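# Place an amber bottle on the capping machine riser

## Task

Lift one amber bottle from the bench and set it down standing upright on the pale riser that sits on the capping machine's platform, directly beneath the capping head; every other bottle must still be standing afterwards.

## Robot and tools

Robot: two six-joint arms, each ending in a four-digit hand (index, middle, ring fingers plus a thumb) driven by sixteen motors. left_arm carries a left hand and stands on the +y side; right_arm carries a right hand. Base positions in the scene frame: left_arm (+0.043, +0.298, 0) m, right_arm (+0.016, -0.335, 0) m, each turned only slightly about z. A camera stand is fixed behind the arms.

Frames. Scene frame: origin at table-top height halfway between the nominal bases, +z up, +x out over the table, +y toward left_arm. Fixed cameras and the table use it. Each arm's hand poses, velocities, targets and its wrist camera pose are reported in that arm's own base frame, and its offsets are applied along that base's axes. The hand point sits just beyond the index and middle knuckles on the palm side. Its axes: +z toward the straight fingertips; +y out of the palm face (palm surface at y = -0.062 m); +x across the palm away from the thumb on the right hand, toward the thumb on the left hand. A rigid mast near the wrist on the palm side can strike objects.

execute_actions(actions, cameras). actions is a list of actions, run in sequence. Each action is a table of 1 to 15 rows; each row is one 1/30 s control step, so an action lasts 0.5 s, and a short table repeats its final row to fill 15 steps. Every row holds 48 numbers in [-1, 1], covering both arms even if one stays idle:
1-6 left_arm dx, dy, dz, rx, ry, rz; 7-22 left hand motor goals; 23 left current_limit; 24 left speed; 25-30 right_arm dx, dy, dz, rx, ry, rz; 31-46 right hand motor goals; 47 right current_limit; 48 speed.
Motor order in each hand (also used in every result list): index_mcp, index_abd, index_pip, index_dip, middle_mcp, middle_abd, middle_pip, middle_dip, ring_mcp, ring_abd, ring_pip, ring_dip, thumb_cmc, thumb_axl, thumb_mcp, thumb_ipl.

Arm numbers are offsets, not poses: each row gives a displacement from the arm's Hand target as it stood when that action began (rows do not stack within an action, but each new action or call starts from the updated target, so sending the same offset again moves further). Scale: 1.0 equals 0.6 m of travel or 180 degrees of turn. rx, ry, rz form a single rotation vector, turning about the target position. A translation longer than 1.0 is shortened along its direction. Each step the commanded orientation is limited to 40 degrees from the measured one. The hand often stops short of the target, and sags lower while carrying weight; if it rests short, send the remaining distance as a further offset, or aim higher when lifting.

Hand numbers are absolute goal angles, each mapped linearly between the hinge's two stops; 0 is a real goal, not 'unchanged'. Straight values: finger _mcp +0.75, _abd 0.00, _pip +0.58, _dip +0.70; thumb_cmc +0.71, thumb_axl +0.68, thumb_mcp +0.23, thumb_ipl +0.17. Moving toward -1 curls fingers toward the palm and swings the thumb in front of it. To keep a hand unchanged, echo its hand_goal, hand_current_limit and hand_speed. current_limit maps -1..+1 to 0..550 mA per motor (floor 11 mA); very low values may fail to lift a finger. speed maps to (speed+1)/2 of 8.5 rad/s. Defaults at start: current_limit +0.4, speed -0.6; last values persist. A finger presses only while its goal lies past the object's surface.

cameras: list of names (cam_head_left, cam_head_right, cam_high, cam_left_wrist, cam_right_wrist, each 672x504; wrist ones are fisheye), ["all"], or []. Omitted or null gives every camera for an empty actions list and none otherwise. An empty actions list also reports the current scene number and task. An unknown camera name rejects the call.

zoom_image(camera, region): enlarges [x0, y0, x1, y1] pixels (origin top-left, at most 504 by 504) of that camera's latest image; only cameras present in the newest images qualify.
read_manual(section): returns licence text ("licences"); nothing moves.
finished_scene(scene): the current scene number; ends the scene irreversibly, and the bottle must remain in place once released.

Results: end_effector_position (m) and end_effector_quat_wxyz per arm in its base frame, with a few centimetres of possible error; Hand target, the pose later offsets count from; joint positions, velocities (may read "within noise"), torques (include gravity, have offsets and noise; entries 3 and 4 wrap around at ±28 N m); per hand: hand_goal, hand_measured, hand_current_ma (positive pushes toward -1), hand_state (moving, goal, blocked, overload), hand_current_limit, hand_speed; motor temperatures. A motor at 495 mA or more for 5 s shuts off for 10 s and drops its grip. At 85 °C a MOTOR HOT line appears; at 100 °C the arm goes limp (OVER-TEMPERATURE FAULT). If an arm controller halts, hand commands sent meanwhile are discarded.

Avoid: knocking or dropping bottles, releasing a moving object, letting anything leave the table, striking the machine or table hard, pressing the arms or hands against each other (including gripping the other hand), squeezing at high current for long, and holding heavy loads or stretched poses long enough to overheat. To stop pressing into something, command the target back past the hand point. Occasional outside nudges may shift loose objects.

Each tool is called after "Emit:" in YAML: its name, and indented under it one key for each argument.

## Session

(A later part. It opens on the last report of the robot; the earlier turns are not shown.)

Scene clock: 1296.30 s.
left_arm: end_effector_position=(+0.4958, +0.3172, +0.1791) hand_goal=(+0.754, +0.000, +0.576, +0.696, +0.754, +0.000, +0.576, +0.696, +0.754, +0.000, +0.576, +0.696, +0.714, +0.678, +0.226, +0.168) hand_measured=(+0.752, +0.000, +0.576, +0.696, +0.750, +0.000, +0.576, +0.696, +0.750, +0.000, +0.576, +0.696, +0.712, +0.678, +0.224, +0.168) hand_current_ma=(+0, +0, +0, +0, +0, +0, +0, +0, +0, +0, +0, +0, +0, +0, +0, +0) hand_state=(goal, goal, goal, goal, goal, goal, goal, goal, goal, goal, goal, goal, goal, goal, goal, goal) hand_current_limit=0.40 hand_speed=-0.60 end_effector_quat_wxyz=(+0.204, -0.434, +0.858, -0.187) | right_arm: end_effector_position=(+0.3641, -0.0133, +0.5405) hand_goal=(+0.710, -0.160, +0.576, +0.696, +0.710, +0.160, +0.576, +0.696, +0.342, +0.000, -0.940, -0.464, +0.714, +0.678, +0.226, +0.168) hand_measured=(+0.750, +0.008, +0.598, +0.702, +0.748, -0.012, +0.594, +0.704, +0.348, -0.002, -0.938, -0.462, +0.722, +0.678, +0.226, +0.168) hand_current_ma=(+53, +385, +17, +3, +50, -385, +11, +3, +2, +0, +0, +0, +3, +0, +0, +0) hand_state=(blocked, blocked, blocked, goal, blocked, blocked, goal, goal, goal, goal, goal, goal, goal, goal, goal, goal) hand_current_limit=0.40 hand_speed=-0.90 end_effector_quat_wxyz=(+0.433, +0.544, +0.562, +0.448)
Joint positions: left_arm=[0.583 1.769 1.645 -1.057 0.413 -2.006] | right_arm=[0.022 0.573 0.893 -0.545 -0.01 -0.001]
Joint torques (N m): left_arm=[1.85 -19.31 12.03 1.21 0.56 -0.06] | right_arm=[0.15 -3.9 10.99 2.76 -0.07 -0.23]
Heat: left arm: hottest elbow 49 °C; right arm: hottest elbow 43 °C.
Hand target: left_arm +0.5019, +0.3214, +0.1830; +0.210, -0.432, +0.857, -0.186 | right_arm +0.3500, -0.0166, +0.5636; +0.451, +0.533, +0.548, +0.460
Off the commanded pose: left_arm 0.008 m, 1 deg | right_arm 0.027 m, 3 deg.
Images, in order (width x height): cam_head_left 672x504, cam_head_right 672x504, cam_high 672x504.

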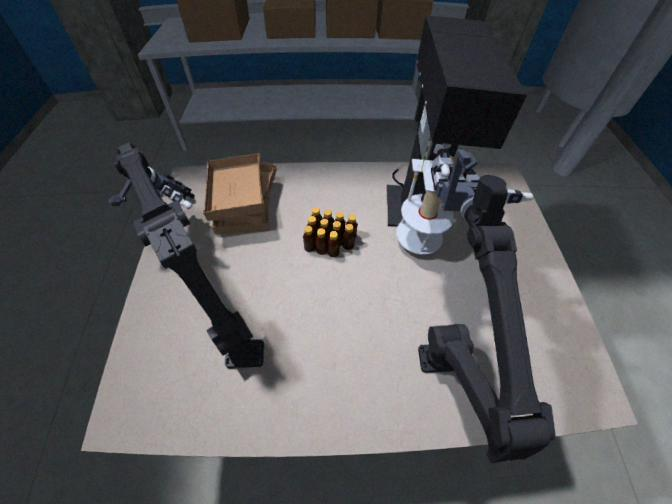

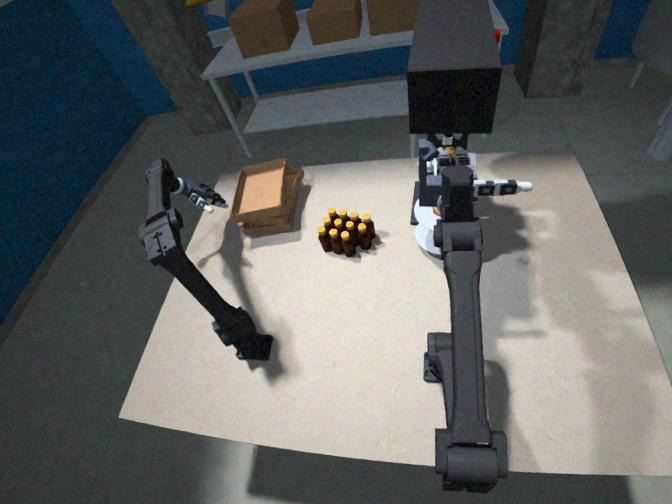

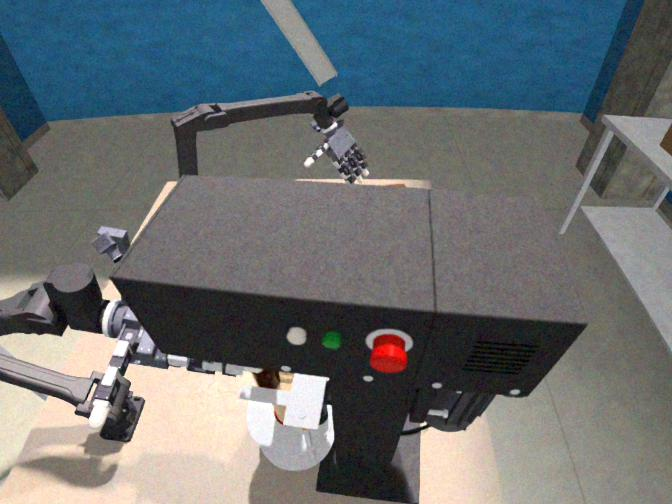

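Emit:
execute_actions:
  actions:
    - [[0,0,0,0,0,0,0.754,0,0.576,0.696,0.754,0,0.576,0.696,0.754,0,0.576,0.696,0.714,0.678,0.226,0.168,0.4,-0.6,0.03,0,0.005,0,0,0,0.71,-0.16,0.576,0.696,0.71,0.16,0.576,0.696,0.342,0,-0.94,-0.464,0.714,0.678,0.226,0.168,0.4,-0.9]]
  cameras: ["cam_head_left","cam_head_right","cam_high"]

Emit:
zoom_image:
  camera: "cam_high"
  region: [230, 350, 340, 430]

Emit:
zoom_image:
  camera: "cam_head_right"
  region: [415, 110, 485, 180]

Scene clock: 1308.27 s.
left_arm: end_effector_position=(+0.4958, +0.3172, +0.1791) hand_goal=(+0.754, +0.000, +0.576, +0.696, +0.754, +0.000, +0.576, +0.696, +0.754, +0.000, +0.576, +0.696, +0.714, +0.678, +0.226, +0.168) hand_measured=(+0.752, +0.000, +0.576, +0.696, +0.750, +0.000, +0.576, +0.696, +0.750, +0.000, +0.576, +0.696, +0.712, +0.678, +0.224, +0.168) hand_current_ma=(+0, +0, +0, +0, +0, +0, +0, +0, +0, +0, +0, +0, +0, +0, +0, +0) hand_state=(goal, goal, goal, goal, goal, goal, goal, goal, goal, goal, goal, goal, goal, goal, goal, goal) hand_current_limit=0.40 hand_speed=-0.60 end_effector_quat_wxyz=(+0.204, -0.434, +0.858, -0.187) | right_arm: end_effector_position=(+0.3740, -0.0131, +0.5327) hand_goal=(+0.710, -0.160, +0.576, +0.696, +0.710, +0.160, +0.576, +0.696, +0.342, +0.000, -0.940, -0.464, +0.714, +0.678, +0.226, +0.168) hand_measured=(+0.750, +0.008, +0.596, +0.702, +0.748, -0.012, +0.592, +0.704, +0.348, -0.002, -0.938, -0.462, +0.722, +0.678, +0.226, +0.168) hand_current_ma=(+52, +385, +16, +2, +48, -385, +10, +3, +2, +0, +0, +0, +3, +0, +0, +0) hand_state=(blocked, blocked, blocked, goal, blocked, blocked, goal, goal, goal, goal, goal, goal, goal, goal, goal, goal) hand_current_limit=0.40 hand_speed=-0.90 end_effector_quat_wxyz=(+0.427, +0.549, +0.566, +0.442)
Joint positions: left_arm=[0.583 1.769 1.645 -1.057 0.413 -2.006] | right_arm=[0.021 0.598 0.893 -0.542 -0.011 -0.001]
Joint torques (N m): left_arm=[1.9 -19.31 12.01 1.2 0.56 -0.06] | right_arm=[0.21 -2.67 12.41 3.81 -0.05 -0.24]
Heat: left arm: hottest elbow 49 °C; right arm: hottest elbow 43 °C.
Hand target: left_arm +0.5019, +0.3214, +0.1830; +0.210, -0.432, +0.857, -0.186 | right_arm +0.3680, -0.0165, +0.5666; +0.451, +0.533, +0.548, +0.461
Off the commanded pose: left_arm 0.008 m, 1 deg | right_arm 0.035 m, 5 deg.
Images, in order (width x height): cam_head_left 672x504, cam_head_right 672x504, cam_high 672x504.

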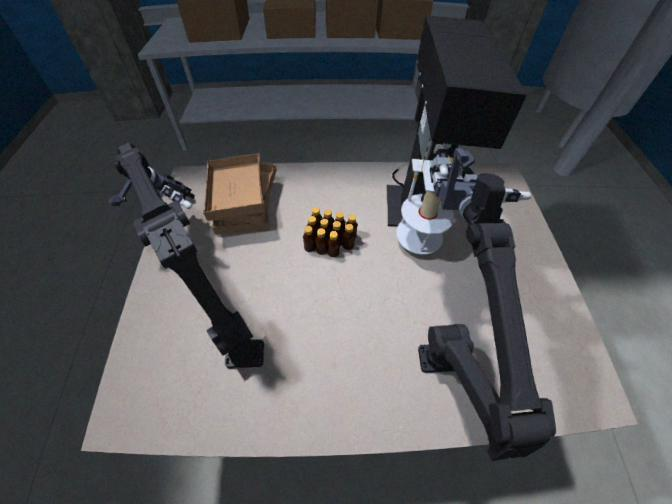

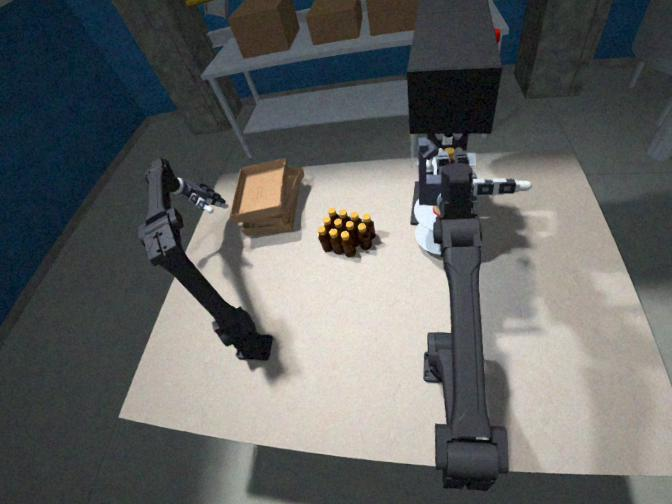

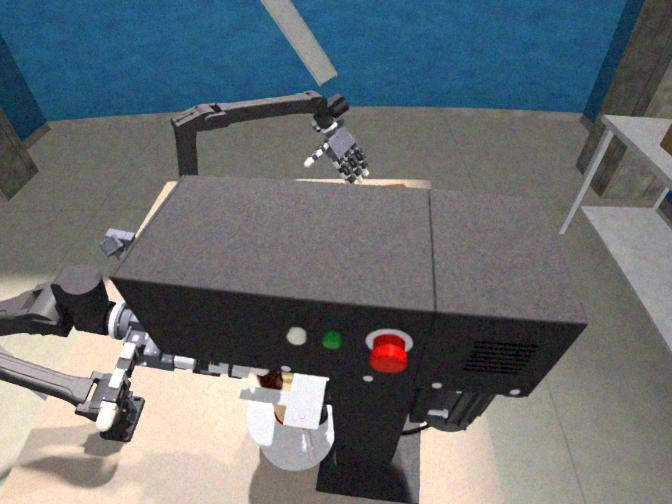

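Scaled by 4.582 from the camera's 672x504 image, which has a finer 960x720 frame.

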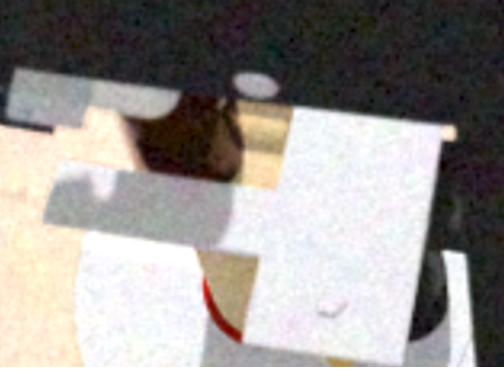

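Scaled by 7.200 from the camera's 672x504 image, which has a finer 960x720 frame.

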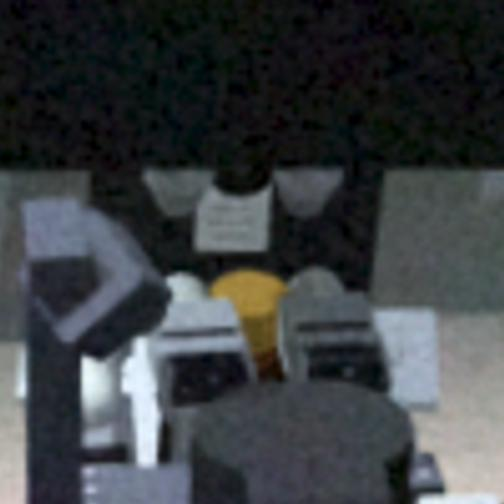

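Emit:
execute_actions:
  actions:
    - [[0,0,0,0,0,0,0.754,0,0.576,0.696,0.754,0,0.576,0.696,0.754,0,0.576,0.696,0.714,0.678,0.226,0.168,0.4,-0.6,0,0,-0.03,0,-0.017,0,0.71,-0.16,0.576,0.696,0.71,0.16,0.576,0.696,0.342,0,-0.94,-0.464,0.714,0.678,0.226,0.168,0.4,-0.9]]
  cameras: ["cam_head_left","cam_head_right","cam_high"]

Emit:
zoom_image:
  camera: "cam_high"
  region: [230, 350, 340, 430]

Emit:
zoom_image:
  camera: "cam_head_right"
  region: [415, 110, 485, 180]

Scene clock: 1337.33 s.
left_arm: end_effector_position=(+0.4958, +0.3172, +0.1791) hand_goal=(+0.754, +0.000, +0.576, +0.696, +0.754, +0.000, +0.576, +0.696, +0.754, +0.000, +0.576, +0.696, +0.714, +0.678, +0.226, +0.168) hand_measured=(+0.752, +0.000, +0.576, +0.696, +0.750, +0.000, +0.576, +0.696, +0.750, +0.000, +0.576, +0.696, +0.712, +0.678, +0.224, +0.168) hand_current_ma=(+0, +0, +0, +0, +0, +0, +0, +0, +0, +0, +0, +0, +0, +0, +0, +0) hand_state=(goal, goal, goal, goal, goal, goal, goal, goal, goal, goal, goal, goal, goal, goal, goal, goal) hand_current_limit=0.40 hand_speed=-0.60 end_effector_quat_wxyz=(+0.204, -0.434, +0.858, -0.187) | right_arm: end_effector_position=(+0.3782, -0.0131, +0.5254) hand_goal=(+0.710, -0.160, +0.576, +0.696, +0.710, +0.160, +0.576, +0.696, +0.342, +0.000, -0.940, -0.464, +0.714, +0.678, +0.226, +0.168) hand_measured=(+0.746, +0.008, +0.594, +0.702, +0.744, -0.012, +0.590, +0.704, +0.348, -0.002, -0.938, -0.462, +0.722, +0.678, +0.226, +0.168) hand_current_ma=(+43, +385, +12, +2, +42, -385, +9, +3, +2, +0, +0, +0, +3, +0, +0, +0) hand_state=(blocked, blocked, goal, goal, blocked, blocked, goal, goal, goal, goal, goal, goal, goal, goal, goal, goal) hand_current_limit=0.40 hand_speed=-0.90 end_effector_quat_wxyz=(+0.444, +0.535, +0.552, +0.459)
Joint positions: left_arm=[0.583 1.769 1.645 -1.057 0.413 -2.006] | right_arm=[0.021 0.597 0.829 -0.417 -0.011 -0.001]
Joint torques (N m): left_arm=[1.85 -19.31 12.01 1.2 0.56 -0.06] | right_arm=[0.21 -3.96 10.43 3.77 -0.07 -0.25]
Heat: left arm: hottest elbow 49 °C; right arm: hottest elbow 43 °C.
Hand target: left_arm +0.5019, +0.3214, +0.1830; +0.210, -0.432, +0.857, -0.186 | right_arm +0.3681, -0.0165, +0.5485; +0.466, +0.520, +0.536, +0.475
Off the commanded pose: left_arm 0.008 m, 1 deg | right_arm 0.026 m, 4 deg.
Images, in order (width x height): cam_head_left 672x504, cam_head_right 672x504, cam_high 672x504.

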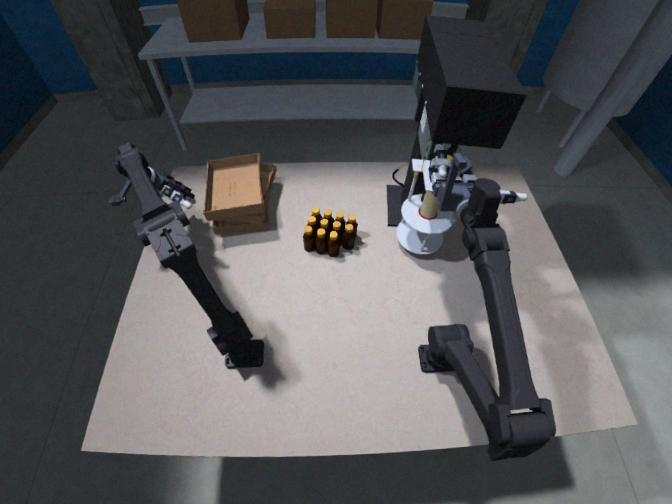

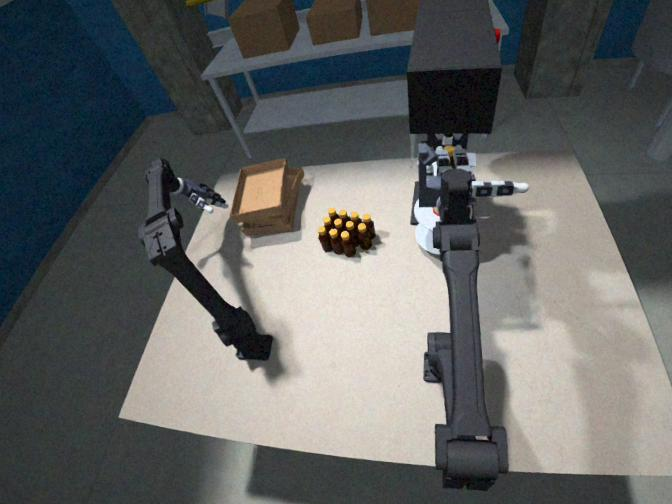

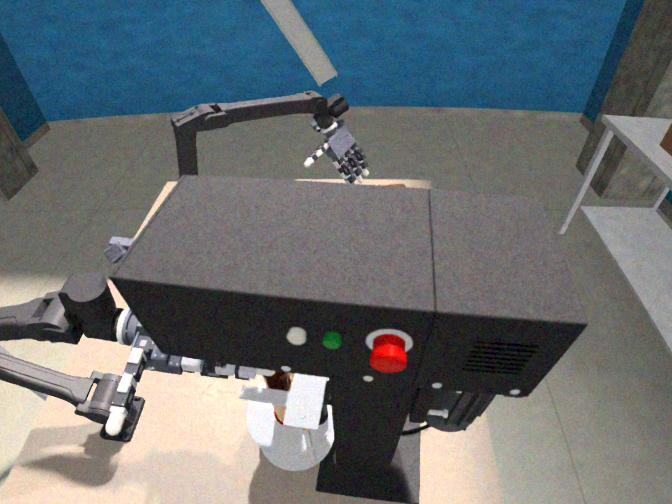

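Scaled by 4.582 from the camera's 672x504 image, which has a finer 960x720 frame.

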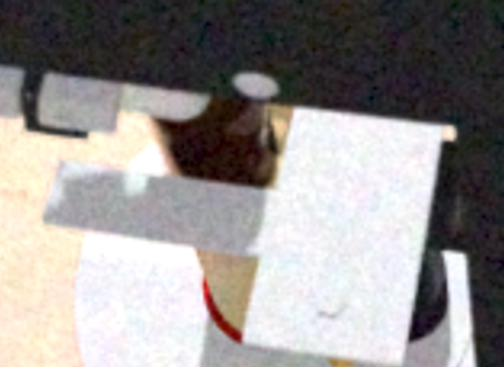

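Scaled by 7.200 from the camera's 672x504 image, which has a finer 960x720 frame.

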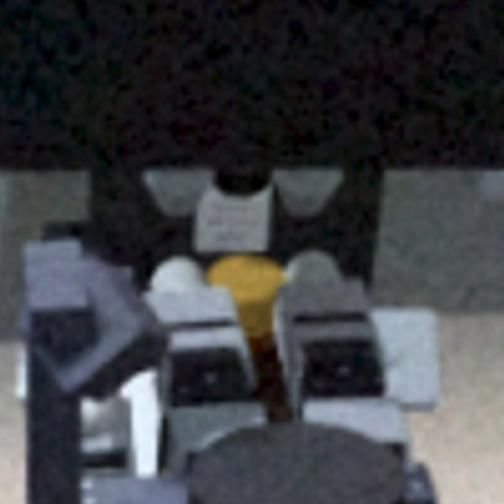

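Emit:
execute_actions:
  actions:
    - [[0,0,0,0,0,0,0.754,0,0.576,0.696,0.754,0,0.576,0.696,0.754,0,0.576,0.696,0.714,0.678,0.226,0.168,0.4,-0.6,0.006,0.002,-0.008,0,0,0,0.71,-0.16,0.576,0.696,0.71,0.16,0.576,0.696,0.342,0,-0.94,-0.464,0.714,0.678,0.226,0.168,0.4,-0.9]]
  cameras: ["cam_head_left","cam_head_right","cam_high"]

Emit:
zoom_image:
  camera: "cam_high"
  region: [230, 350, 340, 430]

Emit:
zoom_image:
  camera: "cam_head_right"
  region: [415, 110, 485, 180]

Scene clock: 1353.43 s.
left_arm: end_effector_position=(+0.4958, +0.3172, +0.1791) hand_goal=(+0.754, +0.000, +0.576, +0.696, +0.754, +0.000, +0.576, +0.696, +0.754, +0.000, +0.576, +0.696, +0.714, +0.678, +0.226, +0.168) hand_measured=(+0.752, +0.000, +0.576, +0.696, +0.750, +0.000, +0.576, +0.696, +0.750, +0.000, +0.576, +0.696, +0.712, +0.678, +0.224, +0.168) hand_current_ma=(+0, +0, +0, +0, +0, +0, +0, +0, +0, +0, +0, +0, +0, +0, +0, +0) hand_state=(goal, goal, goal, goal, goal, goal, goal, goal, goal, goal, goal, goal, goal, goal, goal, goal) hand_current_limit=0.40 hand_speed=-0.60 end_effector_quat_wxyz=(+0.204, -0.434, +0.858, -0.187) | right_arm: end_effector_position=(+0.3786, -0.0134, +0.5247) hand_goal=(+0.710, -0.160, +0.576, +0.696, +0.710, +0.160, +0.576, +0.696, +0.342, +0.000, -0.940, -0.464, +0.714, +0.678, +0.226, +0.168) hand_measured=(+0.746, +0.008, +0.594, +0.702, +0.744, -0.012, +0.590, +0.704, +0.348, -0.002, -0.938, -0.462, +0.722, +0.678, +0.226, +0.168) hand_current_ma=(+43, +385, +12, +2, +42, -385, +9, +3, +2, +0, +0, +0, +3, +0, +0, +0) hand_state=(blocked, blocked, goal, goal, blocked, blocked, goal, goal, goal, goal, goal, goal, goal, goal, goal, goal) hand_current_limit=0.40 hand_speed=-0.90 end_effector_quat_wxyz=(+0.448, +0.533, +0.550, +0.462)
Joint positions: left_arm=[0.583 1.769 1.645 -1.057 0.413 -2.006] | right_arm=[0.021 0.597 0.819 -0.396 -0.01 -0.001]
Joint torques (N m): left_arm=[1.85 -19.25 12.03 1.2 0.56 -0.06] | right_arm=[0.56 -3.25 10.33 3.67 0.09 -0.23]
Heat: left arm: hottest elbow 49 °C; right arm: hottest elbow 44 °C.
Hand target: left_arm +0.5019, +0.3214, +0.1830; +0.210, -0.432, +0.857, -0.186 | right_arm +0.3716, -0.0153, +0.5439; +0.466, +0.520, +0.536, +0.475
Off the commanded pose: left_arm 0.008 m, 1 deg | right_arm 0.020 m, 3 deg.
Images, in order (width x height): cam_head_left 672x504, cam_head_right 672x504, cam_high 672x504.

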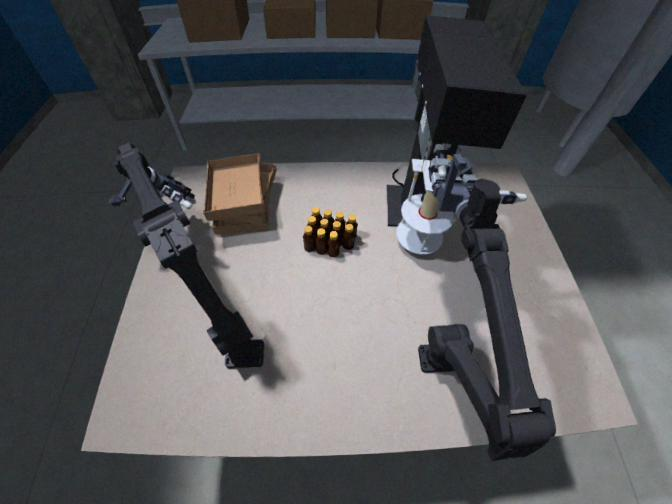

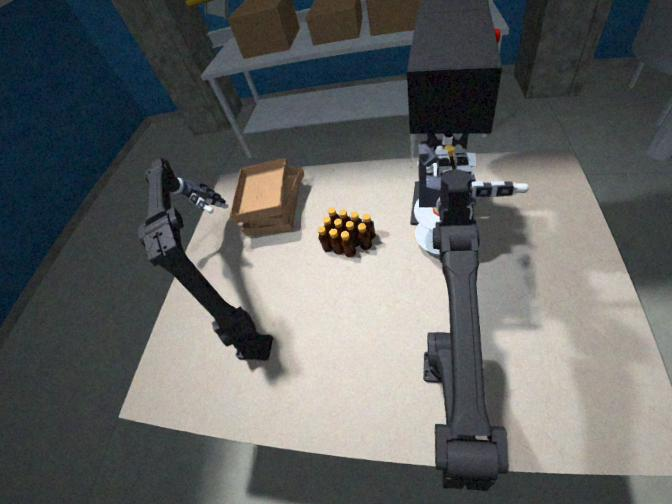

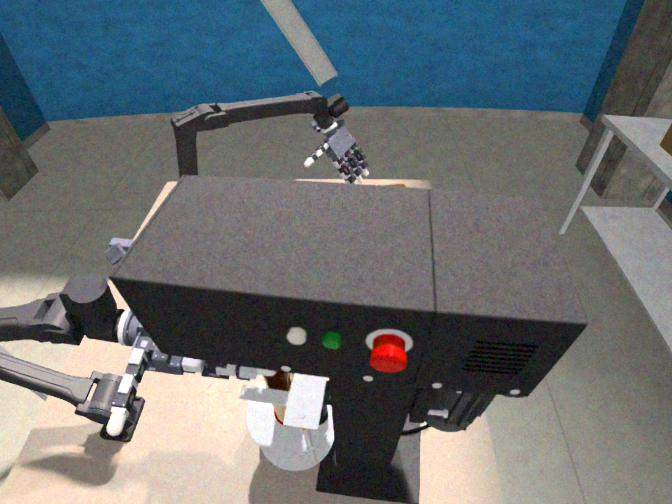

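Scaled by 4.582 from the camera's 672x504 image, which has a finer 960x720 frame.

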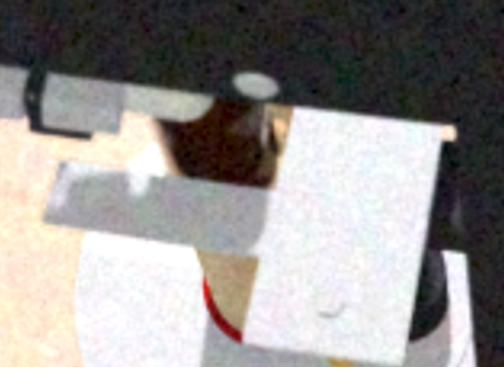

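Scaled by 7.200 from the camera's 672x504 image, which has a finer 960x720 frame.

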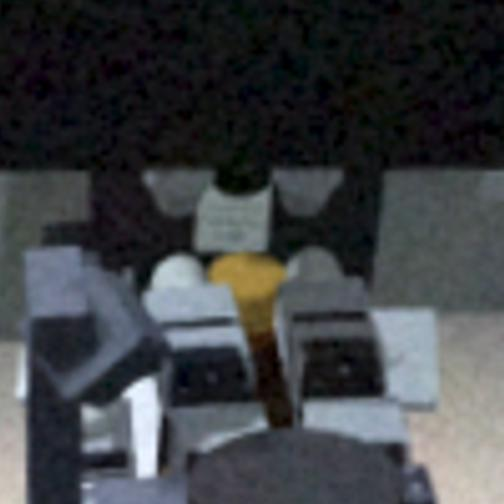

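Emit:
execute_actions:
  actions:
    - [[0,0,0,0,0,0,0.754,0,0.576,0.696,0.754,0,0.576,0.696,0.754,0,0.576,0.696,0.714,0.678,0.226,0.168,0.4,-0.6,0.004,0.003,-0.015,0,0.01,0,0.71,-0.16,0.576,0.696,0.71,0.16,0.576,0.696,0.342,0,-0.94,-0.464,0.714,0.678,0.226,0.168,0.4,-0.9]]
  cameras: ["cam_head_right","cam_high"]

Emit:
zoom_image:
  camera: "cam_high"
  region: [230, 350, 340, 430]

Emit:
zoom_image:
  camera: "cam_head_right"
  region: [415, 110, 485, 180]

Scene clock: 1362.23 s.
left_arm: end_effector_position=(+0.4958, +0.3172, +0.1791) hand_goal=(+0.754, +0.000, +0.576, +0.696, +0.754, +0.000, +0.576, +0.696, +0.754, +0.000, +0.576, +0.696, +0.714, +0.678, +0.226, +0.168) hand_measured=(+0.752, +0.000, +0.576, +0.696, +0.750, +0.000, +0.576, +0.696, +0.750, +0.000, +0.576, +0.696, +0.712, +0.678, +0.224, +0.168) hand_current_ma=(+0, +0, +0, +0, +0, +0, +0, +0, +0, +0, +0, +0, +0, +0, +0, +0) hand_state=(goal, goal, goal, goal, goal, goal, goal, goal, goal, goal, goal, goal, goal, goal, goal, goal) hand_current_limit=0.40 hand_speed=-0.60 end_effector_quat_wxyz=(+0.204, -0.434, +0.858, -0.187) | right_arm: end_effector_position=(+0.3785, -0.0144, +0.5248) hand_goal=(+0.710, -0.160, +0.576, +0.696, +0.710, +0.160, +0.576, +0.696, +0.342, +0.000, -0.940, -0.464, +0.714, +0.678, +0.226, +0.168) hand_measured=(+0.746, +0.008, +0.594, +0.702, +0.744, -0.012, +0.590, +0.704, +0.348, -0.002, -0.938, -0.462, +0.722, +0.678, +0.226, +0.168) hand_current_ma=(+43, +385, +12, +2, +40, -385, +8, +3, +2, +0, +0, +0, +3, +0, +0, +0) hand_state=(blocked, blocked, goal, goal, blocked, blocked, goal, goal, goal, goal, goal, goal, goal, goal, goal, goal) hand_current_limit=0.40 hand_speed=-0.90 end_effector_quat_wxyz=(+0.449, +0.534, +0.548, +0.460)
Joint positions: left_arm=[0.583 1.769 1.645 -1.057 0.413 -2.006] | right_arm=[0.021 0.597 0.819 -0.396 -0.004 -0.001]
Joint torques (N m): left_arm=[1.79 -19.31 12.01 1.2 0.56 -0.06] | right_arm=[0.91 -3.08 10.25 2.71 0.17 -0.19]
Heat: left arm: hottest elbow 50 °C; right arm: hottest elbow 44 °C.
Hand target: left_arm +0.5019, +0.3214, +0.1830; +0.210, -0.432, +0.857, -0.186 | right_arm +0.3740, -0.0135, +0.5349; +0.457, +0.528, +0.543, +0.466
Off the commanded pose: left_arm 0.008 m, 1 deg | right_arm 0.011 m, 2 deg.
Images, in order (width x height): cam_head_right 672x504, cam_high 672x504.

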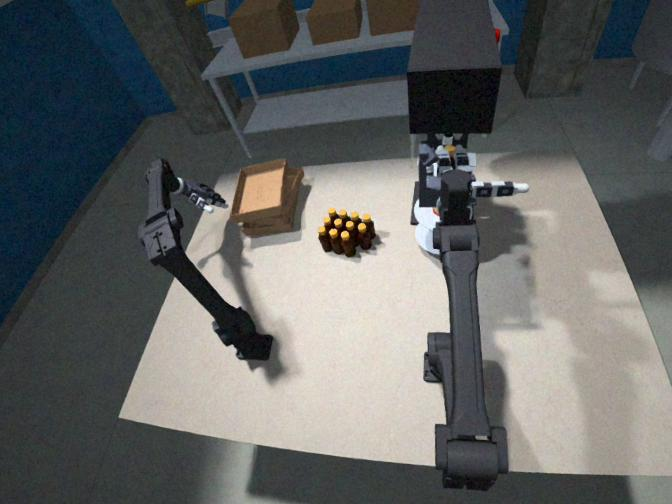

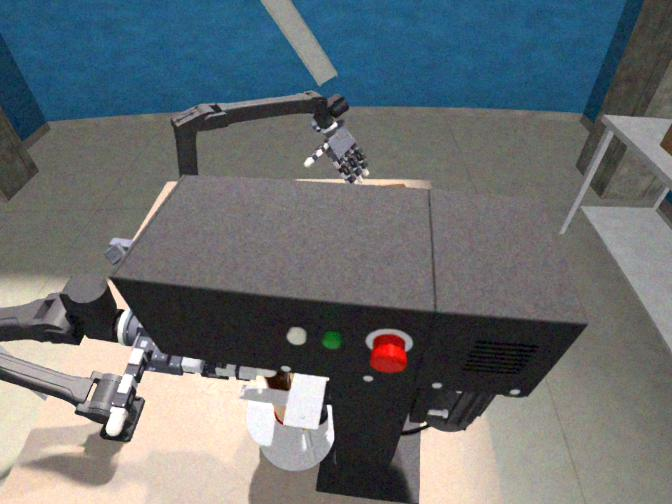

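Scaled by 4.582 from the camera's 672x504 image, which has a finer 960x720 frame.

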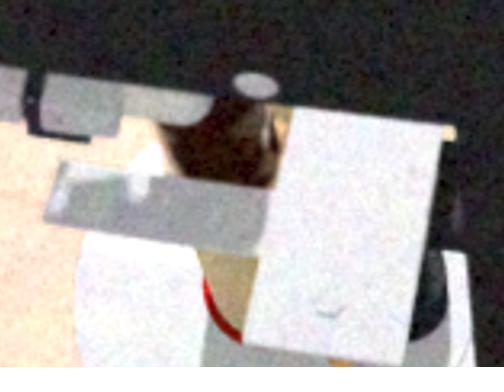

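Scaled by 7.200 from the camera's 672x504 image, which has a finer 960x720 frame.

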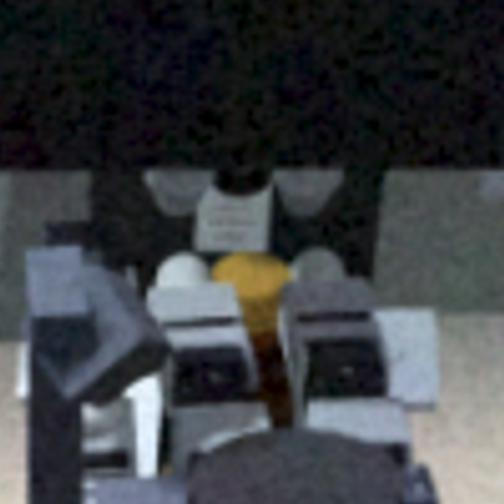

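Emit:
execute_actions:
  actions:
    - [[0,0,0,0,0,0,0.754,0,0.576,0.696,0.754,0,0.576,0.696,0.754,0,0.576,0.696,0.714,0.678,0.226,0.168,0.4,-0.6,0.002,0.004,-0.012,0,0.005,0,0.71,-0.16,0.576,0.696,0.71,0.16,0.576,0.696,0.342,0,-0.94,-0.464,0.714,0.678,0.226,0.168,0.4,-0.9]]
  cameras: ["cam_head_right","cam_high"]

Emit:
zoom_image:
  camera: "cam_high"
  region: [230, 350, 340, 430]

Emit:
zoom_image:
  camera: "cam_head_right"
  region: [415, 110, 485, 180]

Scene clock: 1373.87 s.
left_arm: end_effector_position=(+0.4958, +0.3172, +0.1791) hand_goal=(+0.754, +0.000, +0.576, +0.696, +0.754, +0.000, +0.576, +0.696, +0.754, +0.000, +0.576, +0.696, +0.714, +0.678, +0.226, +0.168) hand_measured=(+0.752, +0.000, +0.576, +0.696, +0.750, +0.000, +0.576, +0.696, +0.750, +0.000, +0.576, +0.696, +0.712, +0.678, +0.224, +0.168) hand_current_ma=(+0, +0, +0, +0, +0, +0, +0, +0, +0, +0, +0, +0, +0, +0, +0, +0) hand_state=(goal, goal, goal, goal, goal, goal, goal, goal, goal, goal, goal, goal, goal, goal, goal, goal) hand_current_limit=0.40 hand_speed=-0.60 end_effector_quat_wxyz=(+0.204, -0.434, +0.858, -0.187) | right_arm: end_effector_position=(+0.3788, -0.0130, +0.5224) hand_goal=(+0.710, -0.160, +0.576, +0.696, +0.710, +0.160, +0.576, +0.696, +0.342, +0.000, -0.940, -0.464, +0.714, +0.678, +0.226, +0.168) hand_measured=(+0.740, +0.008, +0.590, +0.702, +0.736, -0.012, +0.586, +0.702, +0.348, -0.002, -0.938, -0.462, +0.722, +0.678, +0.226, +0.168) hand_current_ma=(+32, +385, +8, +2, +27, -385, +5, +2, +2, +0, +0, +0, +3, +0, +0, +0) hand_state=(blocked, blocked, goal, goal, blocked, blocked, goal, goal, goal, goal, goal, goal, goal, goal, goal, goal) hand_current_limit=0.40 hand_speed=-0.90 end_effector_quat_wxyz=(+0.450, +0.536, +0.549, +0.458)
Joint positions: left_arm=[0.583 1.769 1.645 -1.057 0.413 -2.006] | right_arm=[0.031 0.597 0.816 -0.396 0.01 -0.001]
Joint torques (N m): left_arm=[1.85 -19.31 12.03 1.21 0.56 -0.06] | right_arm=[1.44 -2.96 9.92 2.45 0.14 -0.19]
Heat: left arm: hottest elbow 50 °C; right arm: hottest elbow 43 °C.
Hand target: left_arm +0.5019, +0.3214, +0.1830; +0.210, -0.432, +0.857, -0.186 | right_arm +0.3753, -0.0111, +0.5276; +0.453, +0.531, +0.546, +0.462
Off the commanded pose: left_arm 0.008 m, 1 deg | right_arm 0.007 m, 1 deg.
Images, in order (width x height): cam_head_right 672x504, cam_high 672x504.

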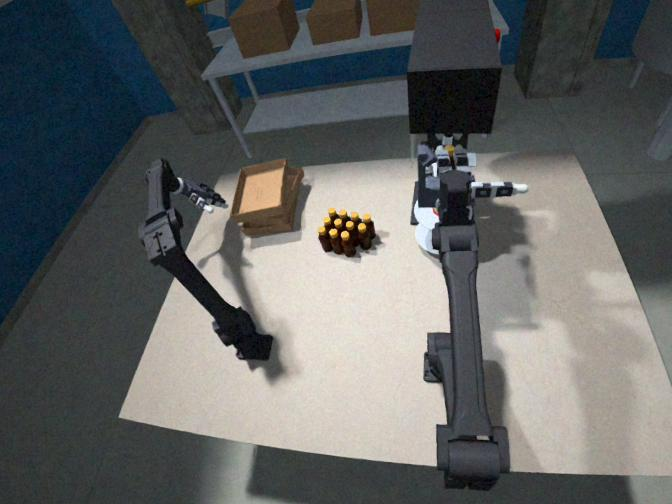

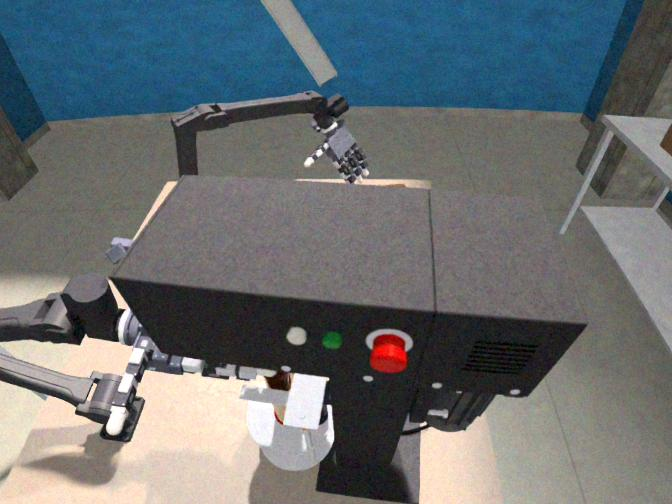

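Scaled by 4.582 from the camera's 672x504 image, which has a finer 960x720 frame.

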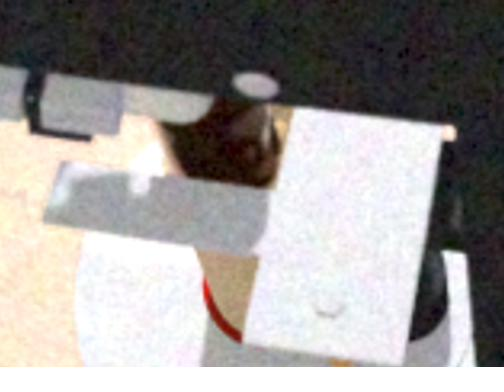

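Scaled by 7.200 from the camera's 672x504 image, which has a finer 960x720 frame.

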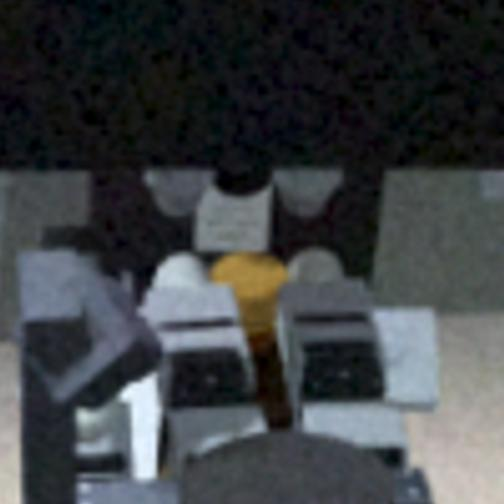

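Emit:
execute_actions:
  actions:
    - [[0,0,0,0,0,0,0.754,0,0.576,0.696,0.754,0,0.576,0.696,0.754,0,0.576,0.696,0.714,0.678,0.226,0.168,0.4,-0.6,0,0,-0.005,0,0,0,0.71,-0.16,0.576,0.696,0.71,0.16,0.576,0.696,0.342,0,-0.94,-0.464,0.714,0.678,0.226,0.168,0.4,-0.9]]
  cameras: ["cam_high","cam_head_right","cam_head_left","cam_right_wrist"]

Emit:
zoom_image:
  camera: "cam_high"
  region: [230, 350, 340, 430]

Emit:
zoom_image:
  camera: "cam_head_right"
  region: [415, 110, 485, 180]

Scene clock: 1400.33 s.
left_arm: end_effector_position=(+0.4958, +0.3172, +0.1791) hand_goal=(+0.754, +0.000, +0.576, +0.696, +0.754, +0.000, +0.576, +0.696, +0.754, +0.000, +0.576, +0.696, +0.714, +0.678, +0.226, +0.168) hand_measured=(+0.752, +0.000, +0.576, +0.696, +0.750, +0.000, +0.576, +0.696, +0.750, +0.000, +0.576, +0.696, +0.712, +0.678, +0.224, +0.168) hand_current_ma=(+0, +0, +0, +0, +0, +0, +0, +0, +0, +0, +0, +0, +0, +0, +0, +0) hand_state=(goal, goal, goal, goal, goal, goal, goal, goal, goal, goal, goal, goal, goal, goal, goal, goal) hand_current_limit=0.40 hand_speed=-0.60 end_effector_quat_wxyz=(+0.204, -0.434, +0.858, -0.187) | right_arm: end_effector_position=(+0.3788, -0.0130, +0.5197) hand_goal=(+0.710, -0.160, +0.576, +0.696, +0.710, +0.160, +0.576, +0.696, +0.342, +0.000, -0.940, -0.464, +0.714, +0.678, +0.226, +0.168) hand_measured=(+0.728, +0.008, +0.582, +0.698, +0.726, -0.012, +0.580, +0.698, +0.348, -0.002, -0.938, -0.462, +0.722, +0.678, +0.226, +0.168) hand_current_ma=(+14, +385, +2, +1, +10, -385, +1, +1, +2, +0, +0, +0, +3, +0, +0, +0) hand_state=(goal, blocked, goal, goal, goal, blocked, goal, goal, goal, goal, goal, goal, goal, goal, goal, goal) hand_current_limit=0.40 hand_speed=-0.90 end_effector_quat_wxyz=(+0.449, +0.537, +0.550, +0.457)
Joint positions: left_arm=[0.583 1.769 1.645 -1.057 0.413 -2.006] | right_arm=[0.031 0.595 0.81 -0.396 0.01 -0.001]
Joint torques (N m): left_arm=[1.85 -19.31 12.03 1.2 0.56 -0.06] | right_arm=[1.14 -2.96 9.59 2.69 0.11 -0.17]
Heat: left arm: hottest elbow 50 °C; right arm: hottest elbow 43 °C.
Hand target: left_arm +0.5019, +0.3214, +0.1830; +0.210, -0.432, +0.857, -0.186 | right_arm +0.3752, -0.0112, +0.5247; +0.453, +0.531, +0.546, +0.462
Off the commanded pose: left_arm 0.008 m, 1 deg | right_arm 0.006 m, 1 deg.
camera_calibration:
cam_right_wrist: T_world_to_cam=[[0.174774, -0.747055, 0.641375, -0.373215], [-0.778353, -0.50377, -0.374676, 0.440558], [0.60301, -0.433733, -0.669519, 0.237789], [0, 0, 0, 1]] pos_world=[0.264749, 0.0462644, 0.563641]
Images, in order (width x height): cam_head_left 672x504, cam_head_right 672x504, cam_high 672x504, cam_right_wrist 672x504.

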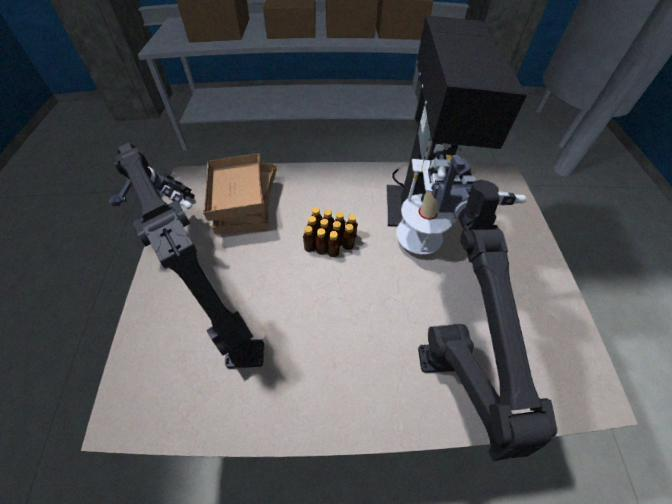

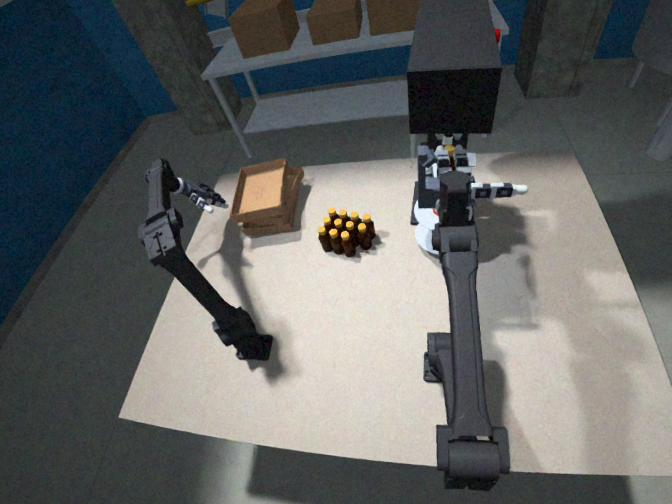

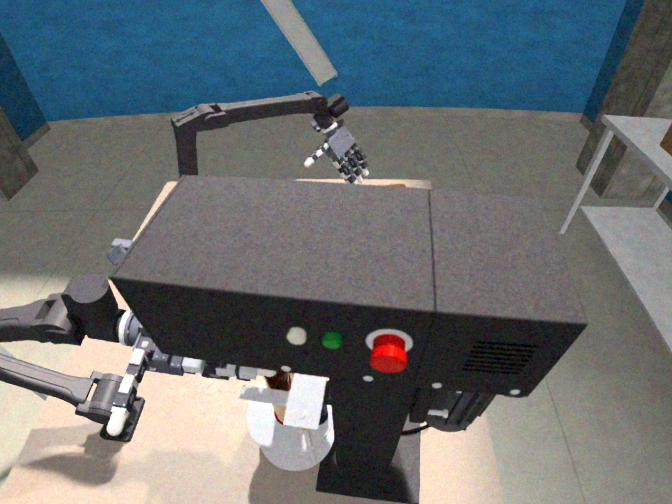

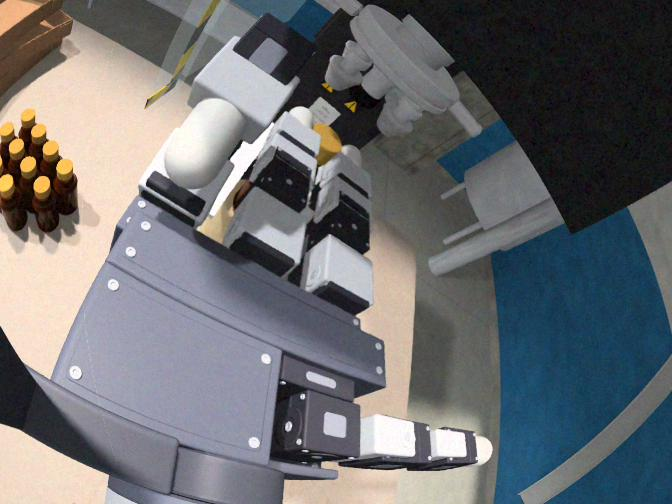

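Scaled by 4.582 from the camera's 672x504 image, which has a finer 960x720 frame.

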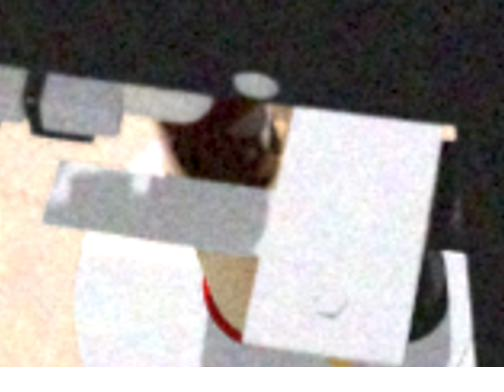

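Scaled by 7.200 from the camera's 672x504 image, which has a finer 960x720 frame.

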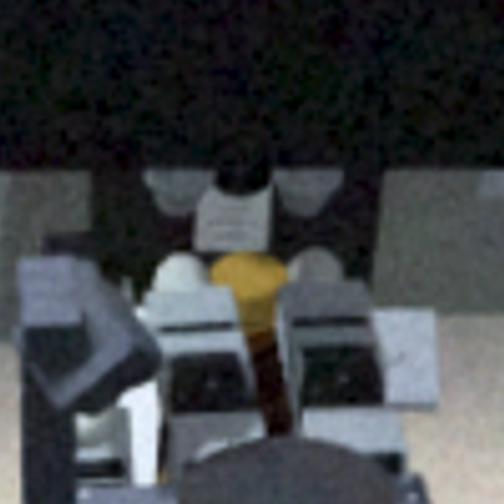

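Emit:
execute_actions:
  actions:
    - [[0,0,0,0,0,0,0.754,0,0.576,0.696,0.754,0,0.576,0.696,0.754,0,0.576,0.696,0.714,0.678,0.226,0.168,0.4,-0.6,0,0,0,0,0,0,0.724,-0.05,0.576,0.696,0.724,0.05,0.576,0.696,0.342,0,-0.94,-0.464,0.714,0.678,0.226,0.168,0.4,-0.9]]
    - [[0,0,0,0,0,0,0.754,0,0.576,0.696,0.754,0,0.576,0.696,0.754,0,0.576,0.696,0.714,0.678,0.226,0.168,0.4,-0.6,0,0,0,0,0,0,0.724,-0.01,0.576,0.696,0.724,0.01,0.576,0.696,0.342,0,-0.94,-0.464,0.714,0.678,0.226,0.168,0.4,-0.9]]
  cameras: ["cam_high","cam_head_right"]

Emit:
zoom_image:
  camera: "cam_high"
  region: [230, 350, 340, 430]

Emit:
zoom_image:
  camera: "cam_head_right"
  region: [415, 110, 485, 180]

Scene clock: 1426.63 s.
left_arm: end_effector_position=(+0.4958, +0.3172, +0.1791) hand_goal=(+0.754, +0.000, +0.576, +0.696, +0.754, +0.000, +0.576, +0.696, +0.754, +0.000, +0.576, +0.696, +0.714, +0.678, +0.226, +0.168) hand_measured=(+0.752, +0.000, +0.576, +0.696, +0.750, +0.000, +0.576, +0.696, +0.750, +0.000, +0.576, +0.696, +0.712, +0.678, +0.224, +0.168) hand_current_ma=(+0, +0, +0, +0, +0, +0, +0, +0, +0, +0, +0, +0, +0, +0, +0, +0) hand_state=(goal, goal, goal, goal, goal, goal, goal, goal, goal, goal, goal, goal, goal, goal, goal, goal) hand_current_limit=0.40 hand_speed=-0.60 end_effector_quat_wxyz=(+0.204, -0.434, +0.858, -0.187) | right_arm: end_effector_position=(+0.3786, -0.0130, +0.5198) hand_goal=(+0.724, -0.010, +0.576, +0.696, +0.724, +0.010, +0.576, +0.696, +0.342, +0.000, -0.940, -0.464, +0.714, +0.678, +0.226, +0.168) hand_measured=(+0.730, +0.016, +0.582, +0.698, +0.728, -0.024, +0.578, +0.698, +0.348, -0.002, -0.938, -0.462, +0.722, +0.678, +0.226, +0.168) hand_current_ma=(+2, +18, +2, +0, +1, -29, +0, +0, +2, +0, +0, +0, +3, +0, +0, +0) hand_state=(goal, blocked, goal, goal, goal, blocked, goal, goal, goal, goal, goal, goal, goal, goal, goal, goal) hand_current_limit=0.40 hand_speed=-0.90 end_effector_quat_wxyz=(+0.449, +0.536, +0.549, +0.457)
Joint positions: left_arm=[0.583 1.769 1.645 -1.057 0.413 -2.006] | right_arm=[0.031 0.595 0.81 -0.396 0.01 -0.001]
Joint torques (N m): left_arm=[1.85 -19.25 12.01 1.18 0.56 -0.06] | right_arm=[1.08 -2.96 9.54 2.73 0.12 -0.18]
Heat: left arm: hottest elbow 50 °C; right arm: hottest elbow 43 °C.
Hand target: left_arm +0.5019, +0.3214, +0.1830; +0.210, -0.432, +0.857, -0.186 | right_arm +0.3752, -0.0112, +0.5247; +0.453, +0.531, +0.546, +0.462
Off the commanded pose: left_arm 0.008 m, 1 deg | right_arm 0.006 m, 1 deg.
Images, in order (width x height): cam_head_right 672x504, cam_high 672x504.

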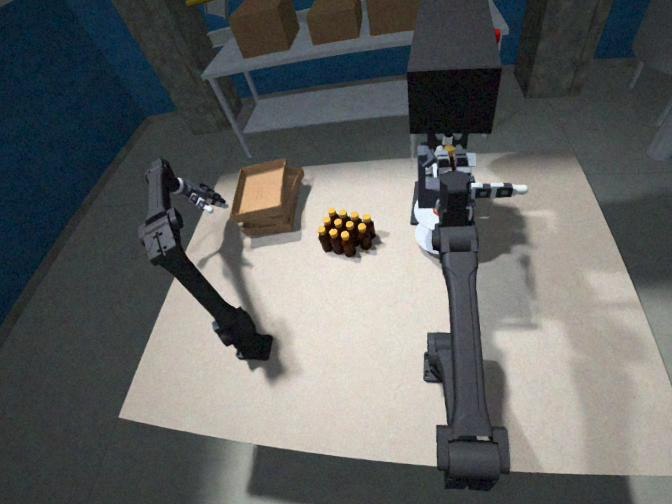

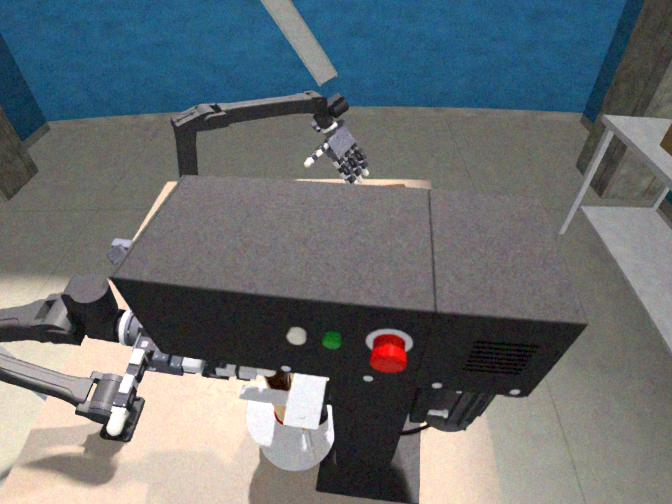

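Scaled by 4.582 from the camera's 672x504 image, which has a finer 960x720 frame.

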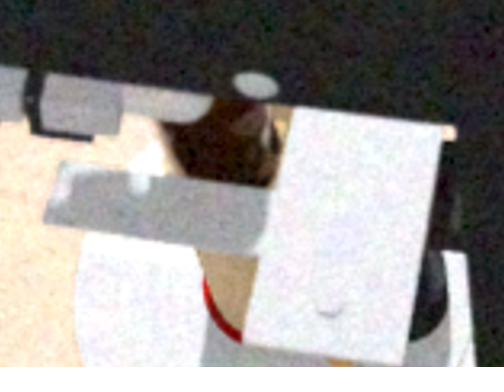

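Scaled by 7.200 from the camera's 672x504 image, which has a finer 960x720 frame.

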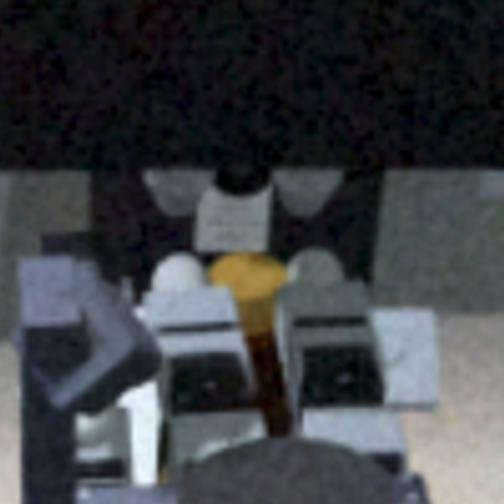

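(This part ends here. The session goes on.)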